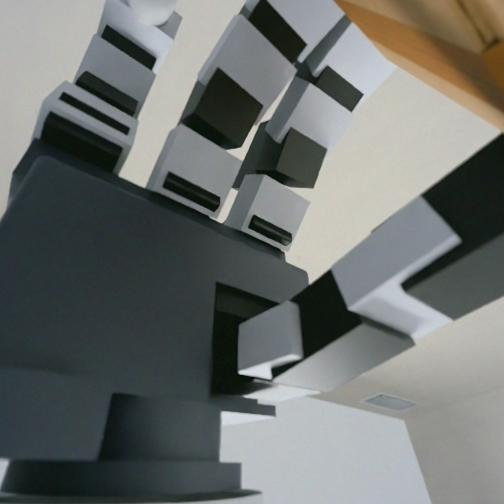

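>>> move(joints={"joint_2_rad": 0.40, "joint_4_rad": -1.39, "joint_6_rad": 0.01}, min_time_s=2)

>>> move(joints={"joint_2_rad": 0.42, "joint_4_rad": -1.41, "joint_6_rad": 0.025}, min_time_s=1)

>>> move(joints={"joint_2_rad": 0.435, "joint_4_rad": -1.42, "joint_6_rad": 0.035}, min_time_s=1)

Scene clock: 296.67 s.
move: done
base_odometry: x=+0.464 y=+0.010 heading=+1.155
base_tilt: forward=-0.1 right=+0.2
base_status: not commanded
joint_positions: joint_1_rad=-0.003 joint_2_rad=+0.364 joint_3_rad=+3.140 joint_4_rad=-1.375 joint_5_rad=-0.031 joint_6_rad=-0.053 joint_7_rad=-0.003 hand_index_mcp=+0.173 hand_index_abd=-0.082 hand_index_pip=+0.187 hand_index_dip=+0.429 hand_middle_mcp=+0.169 hand_middle_abd=+0.070 hand_middle_pip=+0.183 hand_middle_dip=+0.427 hand_ring_mcp=+0.992 hand_ring_abd=+0.001 hand_ring_pip=-0.299 hand_ring_dip=-0.167 hand_thumb_cmc=-0.551 hand_thumb_axl=+0.681 hand_thumb_mcp=+0.074 hand_thumb_ipl=+0.196 hand_current_limit=+0.400 hand_speed=-0.600
joint_status: all done
hand_state: blocked,goal,blocked,blocked,blocked,goal,blocked,blocked,goal,goal,goal,goal,goal,goal,blocked,blocked
index_mcp_current_ma: 245
index_abd_current_ma: 0
index_pip_current_ma: 44
index_dip_current_ma: 11
middle_mcp_current_ma: 228
middle_abd_current_ma: -2
middle_pip_current_ma: 36
middle_dip_current_ma: 10
ring_mcp_current_ma: -2
ring_abd_current_ma: 0
ring_pip_current_ma: 0
ring_dip_current_ma: 0
thumb_cmc_current_ma: 9
thumb_axl_current_ma: 0
thumb_mcp_current_ma: 385
thumb_ipl_current_ma: 28
hand_goal_index_mcp: 0.060
hand_goal_index_abd: -0.080
hand_goal_index_pip: 0.140
hand_goal_index_dip: 0.406
hand_goal_middle_mcp: 0.060
hand_goal_middle_abd: 0.080
hand_goal_middle_pip: 0.140
hand_goal_middle_dip: 0.406
hand_goal_ring_mcp: 1.000
hand_goal_ring_abd: 0.000
hand_goal_ring_pip: -0.300
hand_goal_ring_dip: -0.170
hand_goal_thumb_cmc: -0.570
hand_goal_thumb_axl: 0.678
hand_goal_thumb_mcp: -0.110
hand_goal_thumb_ipl: 0.168
motor_effort: joint_1_rad=+0(1) joint_2_rad=-29(30) joint_3_rad=+0(0) joint_4_rad=+17(19) joint_5_rad=+0(1) joint_6_rad=+9(10) joint_7_rad=+0(1)
hand_pose: x=+0.8542 y=+0.0306 z=+0.8740 quat_wxyz=(+0.451, -0.544, +0.560, -0.432) (m; base frame)
hand_target: x=+0.8672 y=+0.0280 z=+0.8564 quat_wxyz=(+0.456, -0.536, +0.563, -0.434) (m; base frame)
hand_status: not commanded
pictures: none

Scene clock: 297.97 s.
move: done
base_odometry: x=+0.464 y=+0.010 heading=+1.155
base_tilt: forward=-0.1 right=+0.2
base_status: not commanded
joint_positions: joint_1_rad=-0.003 joint_2_rad=+0.369 joint_3_rad=+3.140 joint_4_rad=-1.386 joint_5_rad=-0.031 joint_6_rad=-0.032 joint_7_rad=-0.003 hand_index_mcp=+0.169 hand_index_abd=-0.082 hand_index_pip=+0.190 hand_index_dip=+0.432 hand_middle_mcp=+0.168 hand_middle_abd=+0.070 hand_middle_pip=+0.183 hand_middle_dip=+0.427 hand_ring_mcp=+0.992 hand_ring_abd=+0.001 hand_ring_pip=-0.299 hand_ring_dip=-0.167 hand_thumb_cmc=-0.548 hand_thumb_axl=+0.681 hand_thumb_mcp=+0.074 hand_thumb_ipl=+0.196 hand_current_limit=+0.400 hand_speed=-0.600
joint_status: all done
hand_state: blocked,goal,blocked,blocked,blocked,goal,blocked,blocked,goal,goal,goal,goal,blocked,goal,blocked,blocked
index_mcp_current_ma: 230
index_abd_current_ma: 0
index_pip_current_ma: 49
index_dip_current_ma: 15
middle_mcp_current_ma: 224
middle_abd_current_ma: -2
middle_pip_current_ma: 36
middle_dip_current_ma: 10
ring_mcp_current_ma: -2
ring_abd_current_ma: 0
ring_pip_current_ma: 0
ring_dip_current_ma: 0
thumb_cmc_current_ma: 11
thumb_axl_current_ma: 1
thumb_mcp_current_ma: 385
thumb_ipl_current_ma: 28
hand_goal_index_mcp: 0.060
hand_goal_index_abd: -0.080
hand_goal_index_pip: 0.140
hand_goal_index_dip: 0.406
hand_goal_middle_mcp: 0.060
hand_goal_middle_abd: 0.080
hand_goal_middle_pip: 0.140
hand_goal_middle_dip: 0.406
hand_goal_ring_mcp: 1.000
hand_goal_ring_abd: 0.000
hand_goal_ring_pip: -0.300
hand_goal_ring_dip: -0.170
hand_goal_thumb_cmc: -0.570
hand_goal_thumb_axl: 0.678
hand_goal_thumb_mcp: -0.110
hand_goal_thumb_ipl: 0.168
motor_effort: joint_1_rad=+0(1) joint_2_rad=-26(29) joint_3_rad=+0(1) joint_4_rad=+16(18) joint_5_rad=+1(1) joint_6_rad=+8(10) joint_7_rad=+1(1)
hand_pose: x=+0.8560 y=+0.0304 z=+0.8702 quat_wxyz=(+0.452, -0.543, +0.559, -0.434) (m; base frame)
hand_target: x=+0.8682 y=+0.0280 z=+0.8340 quat_wxyz=(+0.449, -0.541, +0.569, -0.427) (m; base frame)
hand_status: not commanded
pictures: none

Scene clock: 299.23 s.
move: done
base_odometry: x=+0.464 y=+0.010 heading=+1.155
base_tilt: forward=-0.1 right=+0.2
base_status: not commanded
joint_positions: joint_1_rad=-0.003 joint_2_rad=+0.374 joint_3_rad=+3.140 joint_4_rad=-1.389 joint_5_rad=-0.031 joint_6_rad=-0.015 joint_7_rad=-0.004 hand_index_mcp=+0.168 hand_index_abd=-0.082 hand_index_pip=+0.190 hand_index_dip=+0.432 hand_middle_mcp=+0.165 hand_middle_abd=+0.070 hand_middle_pip=+0.183 hand_middle_dip=+0.427 hand_ring_mcp=+0.992 hand_ring_abd=+0.001 hand_ring_pip=-0.299 hand_ring_dip=-0.167 hand_thumb_cmc=-0.548 hand_thumb_axl=+0.681 hand_thumb_mcp=+0.074 hand_thumb_ipl=+0.196 hand_current_limit=+0.400 hand_speed=-0.600
joint_status: all done
hand_state: blocked,goal,blocked,blocked,blocked,goal,blocked,blocked,goal,goal,goal,goal,blocked,goal,blocked,blocked
index_mcp_current_ma: 223
index_abd_current_ma: 0
index_pip_current_ma: 49
index_dip_current_ma: 15
middle_mcp_current_ma: 214
middle_abd_current_ma: -2
middle_pip_current_ma: 36
middle_dip_current_ma: 10
ring_mcp_current_ma: -2
ring_abd_current_ma: 0
ring_pip_current_ma: 0
ring_dip_current_ma: 0
thumb_cmc_current_ma: 12
thumb_axl_current_ma: 1
thumb_mcp_current_ma: 385
thumb_ipl_current_ma: 29
hand_goal_index_mcp: 0.060
hand_goal_index_abd: -0.080
hand_goal_index_pip: 0.140
hand_goal_index_dip: 0.406
hand_goal_middle_mcp: 0.060
hand_goal_middle_abd: 0.080
hand_goal_middle_pip: 0.140
hand_goal_middle_dip: 0.406
hand_goal_ring_mcp: 1.000
hand_goal_ring_abd: 0.000
hand_goal_ring_pip: -0.300
hand_goal_ring_dip: -0.170
hand_goal_thumb_cmc: -0.570
hand_goal_thumb_axl: 0.678
hand_goal_thumb_mcp: -0.110
hand_goal_thumb_ipl: 0.168
motor_effort: joint_1_rad=+0(1) joint_2_rad=-24(27) joint_3_rad=+0(0) joint_4_rad=+15(16) joint_5_rad=+1(1) joint_6_rad=+8(10) joint_7_rad=+0(1)
hand_pose: x=+0.8589 y=+0.0303 z=+0.8691 quat_wxyz=(+0.454, -0.541, +0.557, -0.437) (m; base frame)
hand_target: x=+0.8696 y=+0.0280 z=+0.8197 quat_wxyz=(+0.445, -0.544, +0.572, -0.423) (m; base frame)
hand_status: not commanded
pictures: none

Contact. Unload, open, raise, back off.

>>> move(joints={"joint_2_rad": 0.375, "joint_4_rad": -1.40, "joint_6_rad": 0.02}, min_time_s=0.8)

>>> move(joints={"hand_index_mcp": 0.22, "hand_middle_mcp": 0.22, "hand_thumb_mcp": 0.1})

>>> move(joints={"hand_index_mcp": 0.6, "hand_middle_mcp": 0.6, "hand_thumb_mcp": 0.226})

>>> move(joints={"joint_2_rad": 0.25, "joint_4_rad": -1.3, "joint_6_rad": -0.16}, min_time_s=1)

>>> move(base={"translate_m": -0.45}, speeds={"translate_m": 0.3})

>>> move(joints={"joint_1_rad": 0, "joint_2_rad": -1.2, "joint_3_rad": 3.142, "joint_4_rad": -2.03, "joint_5_rad": 0, "joint_6_rad": -0.35, "joint_7_rad": 2.463, "hand_thumb_cmc": 1.0, "hand_thumb_mcp": 1.0, "hand_thumb_ipl": 0.9}, cameras=["all"])

Scene clock: 300.73 s.
move: done
base_odometry: x=+0.464 y=+0.010 heading=+1.155
base_tilt: forward=-0.1 right=+0.2
base_status: not commanded
joint_positions: joint_1_rad=-0.003 joint_2_rad=+0.374 joint_3_rad=+3.140 joint_4_rad=-1.389 joint_5_rad=-0.031 joint_6_rad=-0.015 joint_7_rad=-0.004 hand_index_mcp=+0.168 hand_index_abd=-0.082 hand_index_pip=+0.190 hand_index_dip=+0.432 hand_middle_mcp=+0.165 hand_middle_abd=+0.070 hand_middle_pip=+0.183 hand_middle_dip=+0.427 hand_ring_mcp=+0.992 hand_ring_abd=+0.001 hand_ring_pip=-0.299 hand_ring_dip=-0.167 hand_thumb_cmc=-0.548 hand_thumb_axl=+0.681 hand_thumb_mcp=+0.074 hand_thumb_ipl=+0.196 hand_current_limit=+0.400 hand_speed=-0.600
joint_status: all done
hand_state: blocked,goal,blocked,blocked,blocked,goal,blocked,blocked,goal,goal,goal,goal,blocked,goal,blocked,blocked
index_mcp_current_ma: 223
index_abd_current_ma: 0
index_pip_current_ma: 49
index_dip_current_ma: 15
middle_mcp_current_ma: 214
middle_abd_current_ma: -2
middle_pip_current_ma: 36
middle_dip_current_ma: 10
ring_mcp_current_ma: -2
ring_abd_current_ma: 0
ring_pip_current_ma: 0
ring_dip_current_ma: 0
thumb_cmc_current_ma: 12
thumb_axl_current_ma: 1
thumb_mcp_current_ma: 385
thumb_ipl_current_ma: 29
hand_goal_index_mcp: 0.060
hand_goal_index_abd: -0.080
hand_goal_index_pip: 0.140
hand_goal_index_dip: 0.406
hand_goal_middle_mcp: 0.060
hand_goal_middle_abd: 0.080
hand_goal_middle_pip: 0.140
hand_goal_middle_dip: 0.406
hand_goal_ring_mcp: 1.000
hand_goal_ring_abd: 0.000
hand_goal_ring_pip: -0.300
hand_goal_ring_dip: -0.170
hand_goal_thumb_cmc: -0.570
hand_goal_thumb_axl: 0.678
hand_goal_thumb_mcp: -0.110
hand_goal_thumb_ipl: 0.168
motor_effort: joint_1_rad=+0(1) joint_2_rad=-25(26) joint_3_rad=+0(0) joint_4_rad=+16(16) joint_5_rad=+1(1) joint_6_rad=+8(9) joint_7_rad=+0(1)
hand_pose: x=+0.8588 y=+0.0303 z=+0.8694 quat_wxyz=(+0.455, -0.541, +0.557, -0.437) (m; base frame)
hand_target: x=+0.8620 y=+0.0280 z=+0.8720 quat_wxyz=(+0.463, -0.530, +0.557, -0.441) (m; base frame)
hand_status: not commanded
pictures: none

Scene clock: 301.33 s.
move: done
base_odometry: x=+0.464 y=+0.010 heading=+1.155
base_tilt: forward=-0.1 right=+0.2
base_status: not commanded
joint_positions: joint_1_rad=-0.003 joint_2_rad=+0.374 joint_3_rad=+3.140 joint_4_rad=-1.389 joint_5_rad=-0.031 joint_6_rad=-0.015 joint_7_rad=-0.004 hand_index_mcp=+0.213 hand_index_abd=-0.082 hand_index_pip=+0.147 hand_index_dip=+0.411 hand_middle_mcp=+0.208 hand_middle_abd=+0.076 hand_middle_pip=+0.144 hand_middle_dip=+0.410 hand_ring_mcp=+0.992 hand_ring_abd=+0.001 hand_ring_pip=-0.299 hand_ring_dip=-0.167 hand_thumb_cmc=-0.568 hand_thumb_axl=+0.680 hand_thumb_mcp=+0.101 hand_thumb_ipl=+0.170 hand_current_limit=+0.400 hand_speed=-0.600
joint_status: all done
hand_state: goal,goal,goal,goal,goal,goal,goal,goal,goal,goal,goal,goal,goal,goal,goal,goal
index_mcp_current_ma: -1
index_abd_current_ma: 0
index_pip_current_ma: 1
index_dip_current_ma: 1
middle_mcp_current_ma: -4
middle_abd_current_ma: 0
middle_pip_current_ma: 0
middle_dip_current_ma: 0
ring_mcp_current_ma: -2
ring_abd_current_ma: 0
ring_pip_current_ma: 0
ring_dip_current_ma: 0
thumb_cmc_current_ma: 0
thumb_axl_current_ma: 0
thumb_mcp_current_ma: 0
thumb_ipl_current_ma: 0
hand_goal_index_mcp: 0.220
hand_goal_index_abd: -0.080
hand_goal_index_pip: 0.140
hand_goal_index_dip: 0.406
hand_goal_middle_mcp: 0.220
hand_goal_middle_abd: 0.080
hand_goal_middle_pip: 0.140
hand_goal_middle_dip: 0.406
hand_goal_ring_mcp: 1.000
hand_goal_ring_abd: 0.000
hand_goal_ring_pip: -0.300
hand_goal_ring_dip: -0.170
hand_goal_thumb_cmc: -0.570
hand_goal_thumb_axl: 0.678
hand_goal_thumb_mcp: 0.100
hand_goal_thumb_ipl: 0.168
motor_effort: joint_1_rad=+1(1) joint_2_rad=-28(28) joint_3_rad=+0(0) joint_4_rad=+16(17) joint_5_rad=+0(1) joint_6_rad=+8(9) joint_7_rad=+1(1)
hand_pose: x=+0.8588 y=+0.0303 z=+0.8694 quat_wxyz=(+0.455, -0.541, +0.557, -0.437) (m; base frame)
hand_target: x=+0.8620 y=+0.0280 z=+0.8720 quat_wxyz=(+0.463, -0.530, +0.557, -0.441) (m; base frame)
hand_status: not commanded
pictures: none

Scene clock: 302.07 s.
move: off_target
base_odometry: x=+0.464 y=+0.010 heading=+1.155
base_tilt: forward=-0.1 right=+0.2
base_status: not commanded
joint_positions: joint_1_rad=-0.003 joint_2_rad=+0.374 joint_3_rad=+3.140 joint_4_rad=-1.389 joint_5_rad=-0.031 joint_6_rad=-0.015 joint_7_rad=-0.004 hand_index_mcp=+0.582 hand_index_abd=-0.082 hand_index_pip=+0.141 hand_index_dip=+0.409 hand_middle_mcp=+0.579 hand_middle_abd=+0.076 hand_middle_pip=+0.141 hand_middle_dip=+0.408 hand_ring_mcp=+0.992 hand_ring_abd=+0.001 hand_ring_pip=-0.299 hand_ring_dip=-0.167 hand_thumb_cmc=-0.568 hand_thumb_axl=+0.680 hand_thumb_mcp=+0.222 hand_thumb_ipl=+0.170 hand_current_limit=+0.400 hand_speed=-0.600
joint_status: hand_middle_mcp off_target (ended at +0.579, target +0.600); the others done
hand_state: goal,goal,goal,goal,blocked,goal,goal,goal,goal,goal,goal,goal,goal,goal,goal,goal
index_mcp_current_ma: -8
index_abd_current_ma: 0
index_pip_current_ma: 0
index_dip_current_ma: 0
middle_mcp_current_ma: -11
middle_abd_current_ma: 0
middle_pip_current_ma: 0
middle_dip_current_ma: 0
ring_mcp_current_ma: -2
ring_abd_current_ma: 0
ring_pip_current_ma: 0
ring_dip_current_ma: 0
thumb_cmc_current_ma: 0
thumb_axl_current_ma: 0
thumb_mcp_current_ma: -1
thumb_ipl_current_ma: 0
hand_goal_index_mcp: 0.600
hand_goal_index_abd: -0.080
hand_goal_index_pip: 0.140
hand_goal_index_dip: 0.406
hand_goal_middle_mcp: 0.600
hand_goal_middle_abd: 0.080
hand_goal_middle_pip: 0.140
hand_goal_middle_dip: 0.406
hand_goal_ring_mcp: 1.000
hand_goal_ring_abd: 0.000
hand_goal_ring_pip: -0.300
hand_goal_ring_dip: -0.170
hand_goal_thumb_cmc: -0.570
hand_goal_thumb_axl: 0.678
hand_goal_thumb_mcp: 0.226
hand_goal_thumb_ipl: 0.168
motor_effort: joint_1_rad=+0(1) joint_2_rad=-28(28) joint_3_rad=+0(0) joint_4_rad=+16(17) joint_5_rad=+1(1) joint_6_rad=+8(9) joint_7_rad=+0(1)
hand_pose: x=+0.8588 y=+0.0303 z=+0.8694 quat_wxyz=(+0.455, -0.541, +0.557, -0.437) (m; base frame)
hand_target: x=+0.8620 y=+0.0280 z=+0.8720 quat_wxyz=(+0.463, -0.530, +0.557, -0.441) (m; base frame)
hand_status: not commanded
pictures: none

Scene clock: 303.67 s.
move: done
base_odometry: x=+0.464 y=+0.010 heading=+1.155
base_tilt: forward=-0.1 right=+0.2
base_status: not commanded
joint_positions: joint_1_rad=-0.003 joint_2_rad=+0.251 joint_3_rad=+3.140 joint_4_rad=-1.325 joint_5_rad=-0.031 joint_6_rad=-0.098 joint_7_rad=-0.004 hand_index_mcp=+0.582 hand_index_abd=-0.082 hand_index_pip=+0.141 hand_index_dip=+0.408 hand_middle_mcp=+0.580 hand_middle_abd=+0.077 hand_middle_pip=+0.141 hand_middle_dip=+0.408 hand_ring_mcp=+0.992 hand_ring_abd=+0.001 hand_ring_pip=-0.299 hand_ring_dip=-0.167 hand_thumb_cmc=-0.568 hand_thumb_axl=+0.680 hand_thumb_mcp=+0.223 hand_thumb_ipl=+0.170 hand_current_limit=+0.400 hand_speed=-0.600
joint_status: all done
hand_state: goal,goal,goal,goal,blocked,goal,goal,goal,goal,goal,goal,goal,goal,goal,goal,goal
index_mcp_current_ma: -8
index_abd_current_ma: 0
index_pip_current_ma: 0
index_dip_current_ma: 0
middle_mcp_current_ma: -11
middle_abd_current_ma: 0
middle_pip_current_ma: 0
middle_dip_current_ma: 0
ring_mcp_current_ma: -2
ring_abd_current_ma: 0
ring_pip_current_ma: 0
ring_dip_current_ma: 0
thumb_cmc_current_ma: 0
thumb_axl_current_ma: 0
thumb_mcp_current_ma: 0
thumb_ipl_current_ma: 0
hand_goal_index_mcp: 0.600
hand_goal_index_abd: -0.080
hand_goal_index_pip: 0.140
hand_goal_index_dip: 0.406
hand_goal_middle_mcp: 0.600
hand_goal_middle_abd: 0.080
hand_goal_middle_pip: 0.140
hand_goal_middle_dip: 0.406
hand_goal_ring_mcp: 1.000
hand_goal_ring_abd: 0.000
hand_goal_ring_pip: -0.300
hand_goal_ring_dip: -0.170
hand_goal_thumb_cmc: -0.570
hand_goal_thumb_axl: 0.678
hand_goal_thumb_mcp: 0.226
hand_goal_thumb_ipl: 0.168
motor_effort: joint_1_rad=+0(1) joint_2_rad=-24(30) joint_3_rad=+0(1) joint_4_rad=+17(18) joint_5_rad=+0(1) joint_6_rad=+9(11) joint_7_rad=+0(1)
hand_pose: x=+0.8288 y=+0.0310 z=+0.9731 quat_wxyz=(+0.484, -0.518, +0.532, -0.463) (m; base frame)
hand_target: x=+0.8243 y=+0.0280 z=+0.9712 quat_wxyz=(+0.475, -0.520, +0.547, -0.452) (m; base frame)
hand_status: not commanded
pictures: none

Scene clock: 306.10 s.
move: done
base_odometry: x=+0.283 y=-0.402 heading=+1.154
base_tilt: forward=-0.1 right=+0.2
base_status: done
joint_positions: joint_1_rad=-0.003 joint_2_rad=+0.244 joint_3_rad=+3.140 joint_4_rad=-1.325 joint_5_rad=-0.031 joint_6_rad=-0.099 joint_7_rad=-0.004 hand_index_mcp=+0.583 hand_index_abd=-0.082 hand_index_pip=+0.141 hand_index_dip=+0.408 hand_middle_mcp=+0.580 hand_middle_abd=+0.078 hand_middle_pip=+0.141 hand_middle_dip=+0.408 hand_ring_mcp=+0.992 hand_ring_abd=+0.001 hand_ring_pip=-0.299 hand_ring_dip=-0.167 hand_thumb_cmc=-0.569 hand_thumb_axl=+0.680 hand_thumb_mcp=+0.224 hand_thumb_ipl=+0.170 hand_current_limit=+0.400 hand_speed=-0.600
joint_status: not commanded
hand_state: goal,goal,goal,goal,blocked,goal,goal,goal,goal,goal,goal,goal,goal,goal,goal,goal
index_mcp_current_ma: -8
index_abd_current_ma: 0
index_pip_current_ma: 0
index_dip_current_ma: 0
middle_mcp_current_ma: -10
middle_abd_current_ma: 0
middle_pip_current_ma: 0
middle_dip_current_ma: 0
ring_mcp_current_ma: -2
ring_abd_current_ma: 0
ring_pip_current_ma: 0
ring_dip_current_ma: 0
thumb_cmc_current_ma: 0
thumb_axl_current_ma: 0
thumb_mcp_current_ma: 0
thumb_ipl_current_ma: 0
hand_goal_index_mcp: 0.600
hand_goal_index_abd: -0.080
hand_goal_index_pip: 0.140
hand_goal_index_dip: 0.406
hand_goal_middle_mcp: 0.600
hand_goal_middle_abd: 0.080
hand_goal_middle_pip: 0.140
hand_goal_middle_dip: 0.406
hand_goal_ring_mcp: 1.000
hand_goal_ring_abd: 0.000
hand_goal_ring_pip: -0.300
hand_goal_ring_dip: -0.170
hand_goal_thumb_cmc: -0.570
hand_goal_thumb_axl: 0.678
hand_goal_thumb_mcp: 0.226
hand_goal_thumb_ipl: 0.168
motor_effort: joint_1_rad=+0(6) joint_2_rad=-25(29) joint_3_rad=+0(5) joint_4_rad=+17(18) joint_5_rad=+0(1) joint_6_rad=+8(10) joint_7_rad=+0(1)
hand_pose: x=+0.8267 y=+0.0309 z=+0.9776 quat_wxyz=(+0.485, -0.516, +0.531, -0.465) (m; base frame)
hand_target: x=+0.8243 y=+0.0280 z=+0.9712 quat_wxyz=(+0.475, -0.520, +0.547, -0.452) (m; base frame)
hand_status: not commanded
pictures: none

Scene clock: 309.53 s.
move: done
base_odometry: x=+0.283 y=-0.402 heading=+1.154
base_tilt: forward=-0.2 right=+0.2
base_status: not commanded
joint_positions: joint_1_rad=-0.003 joint_2_rad=-1.177 joint_3_rad=+3.140 joint_4_rad=-2.010 joint_5_rad=-0.031 joint_6_rad=-0.286 joint_7_rad=+2.413 hand_index_mcp=+0.602 hand_index_abd=-0.079 hand_index_pip=+0.141 hand_index_dip=+0.408 hand_middle_mcp=+0.603 hand_middle_abd=+0.081 hand_middle_pip=+0.141 hand_middle_dip=+0.408 hand_ring_mcp=+1.000 hand_ring_abd=+0.001 hand_ring_pip=-0.299 hand_ring_dip=-0.167 hand_thumb_cmc=+0.999 hand_thumb_axl=+0.679 hand_thumb_mcp=+0.994 hand_thumb_ipl=+0.897 hand_current_limit=+0.400 hand_speed=-0.600
joint_status: all done
hand_state: goal,goal,goal,goal,goal,goal,goal,goal,goal,goal,goal,goal,goal,goal,goal,goal
index_mcp_current_ma: 0
index_abd_current_ma: 0
index_pip_current_ma: 0
index_dip_current_ma: 0
middle_mcp_current_ma: 0
middle_abd_current_ma: 0
middle_pip_current_ma: 0
middle_dip_current_ma: 0
ring_mcp_current_ma: 0
ring_abd_current_ma: 0
ring_pip_current_ma: 0
ring_dip_current_ma: 0
thumb_cmc_current_ma: 0
thumb_axl_current_ma: 0
thumb_mcp_current_ma: -1
thumb_ipl_current_ma: 0
hand_goal_index_mcp: 0.600
hand_goal_index_abd: -0.080
hand_goal_index_pip: 0.140
hand_goal_index_dip: 0.406
hand_goal_middle_mcp: 0.600
hand_goal_middle_abd: 0.080
hand_goal_middle_pip: 0.140
hand_goal_middle_dip: 0.406
hand_goal_ring_mcp: 1.000
hand_goal_ring_abd: 0.000
hand_goal_ring_pip: -0.300
hand_goal_ring_dip: -0.170
hand_goal_thumb_cmc: 1.000
hand_goal_thumb_axl: 0.678
hand_goal_thumb_mcp: 1.000
hand_goal_thumb_ipl: 0.900
on_its_own: hand_middle_mcp moved +0.023 to your old target +0.600
motor_effort: joint_1_rad=+0(2) joint_2_rad=+15(27) joint_3_rad=+1(2) joint_4_rad=+13(19) joint_5_rad=+0(2) joint_6_rad=+8(11) joint_7_rad=+0(1)
hand_pose: x=+0.2151 y=-0.0699 z=+1.2283 quat_wxyz=(-0.332, -0.486, -0.214, -0.780) (m; base frame)
hand_target: x=+0.2178 y=-0.0699 z=+1.2092 quat_wxyz=(-0.358, -0.502, -0.240, -0.750) (m; base frame)
hand_status: not commanded
pictures: base_camera, wrist_camera
camera_calibration:
wrist_camera: T_world_to_cam=[[0.0363232, -0.9944, -0.0992437, 0.0783942], [-0.493567, 0.0685006, -0.867006, 1.10331], [0.868949, 0.0804758, -0.488314, 0.537769], [0, 0, 0, 1]] pos_world=[0.0744127, -0.0408993, 1.22695]

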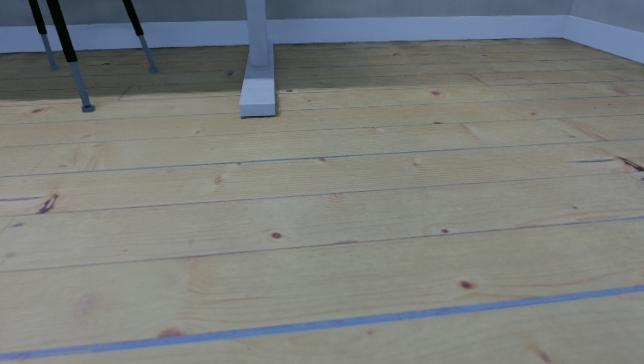

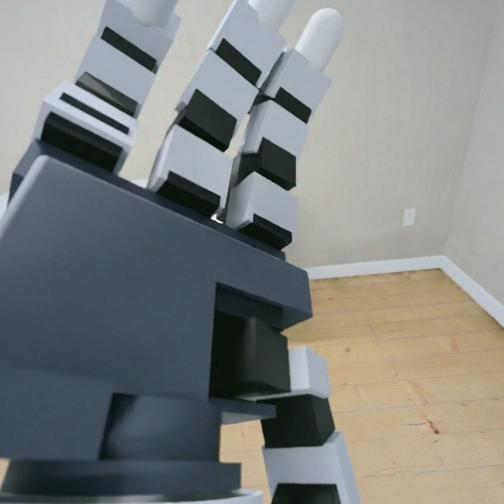

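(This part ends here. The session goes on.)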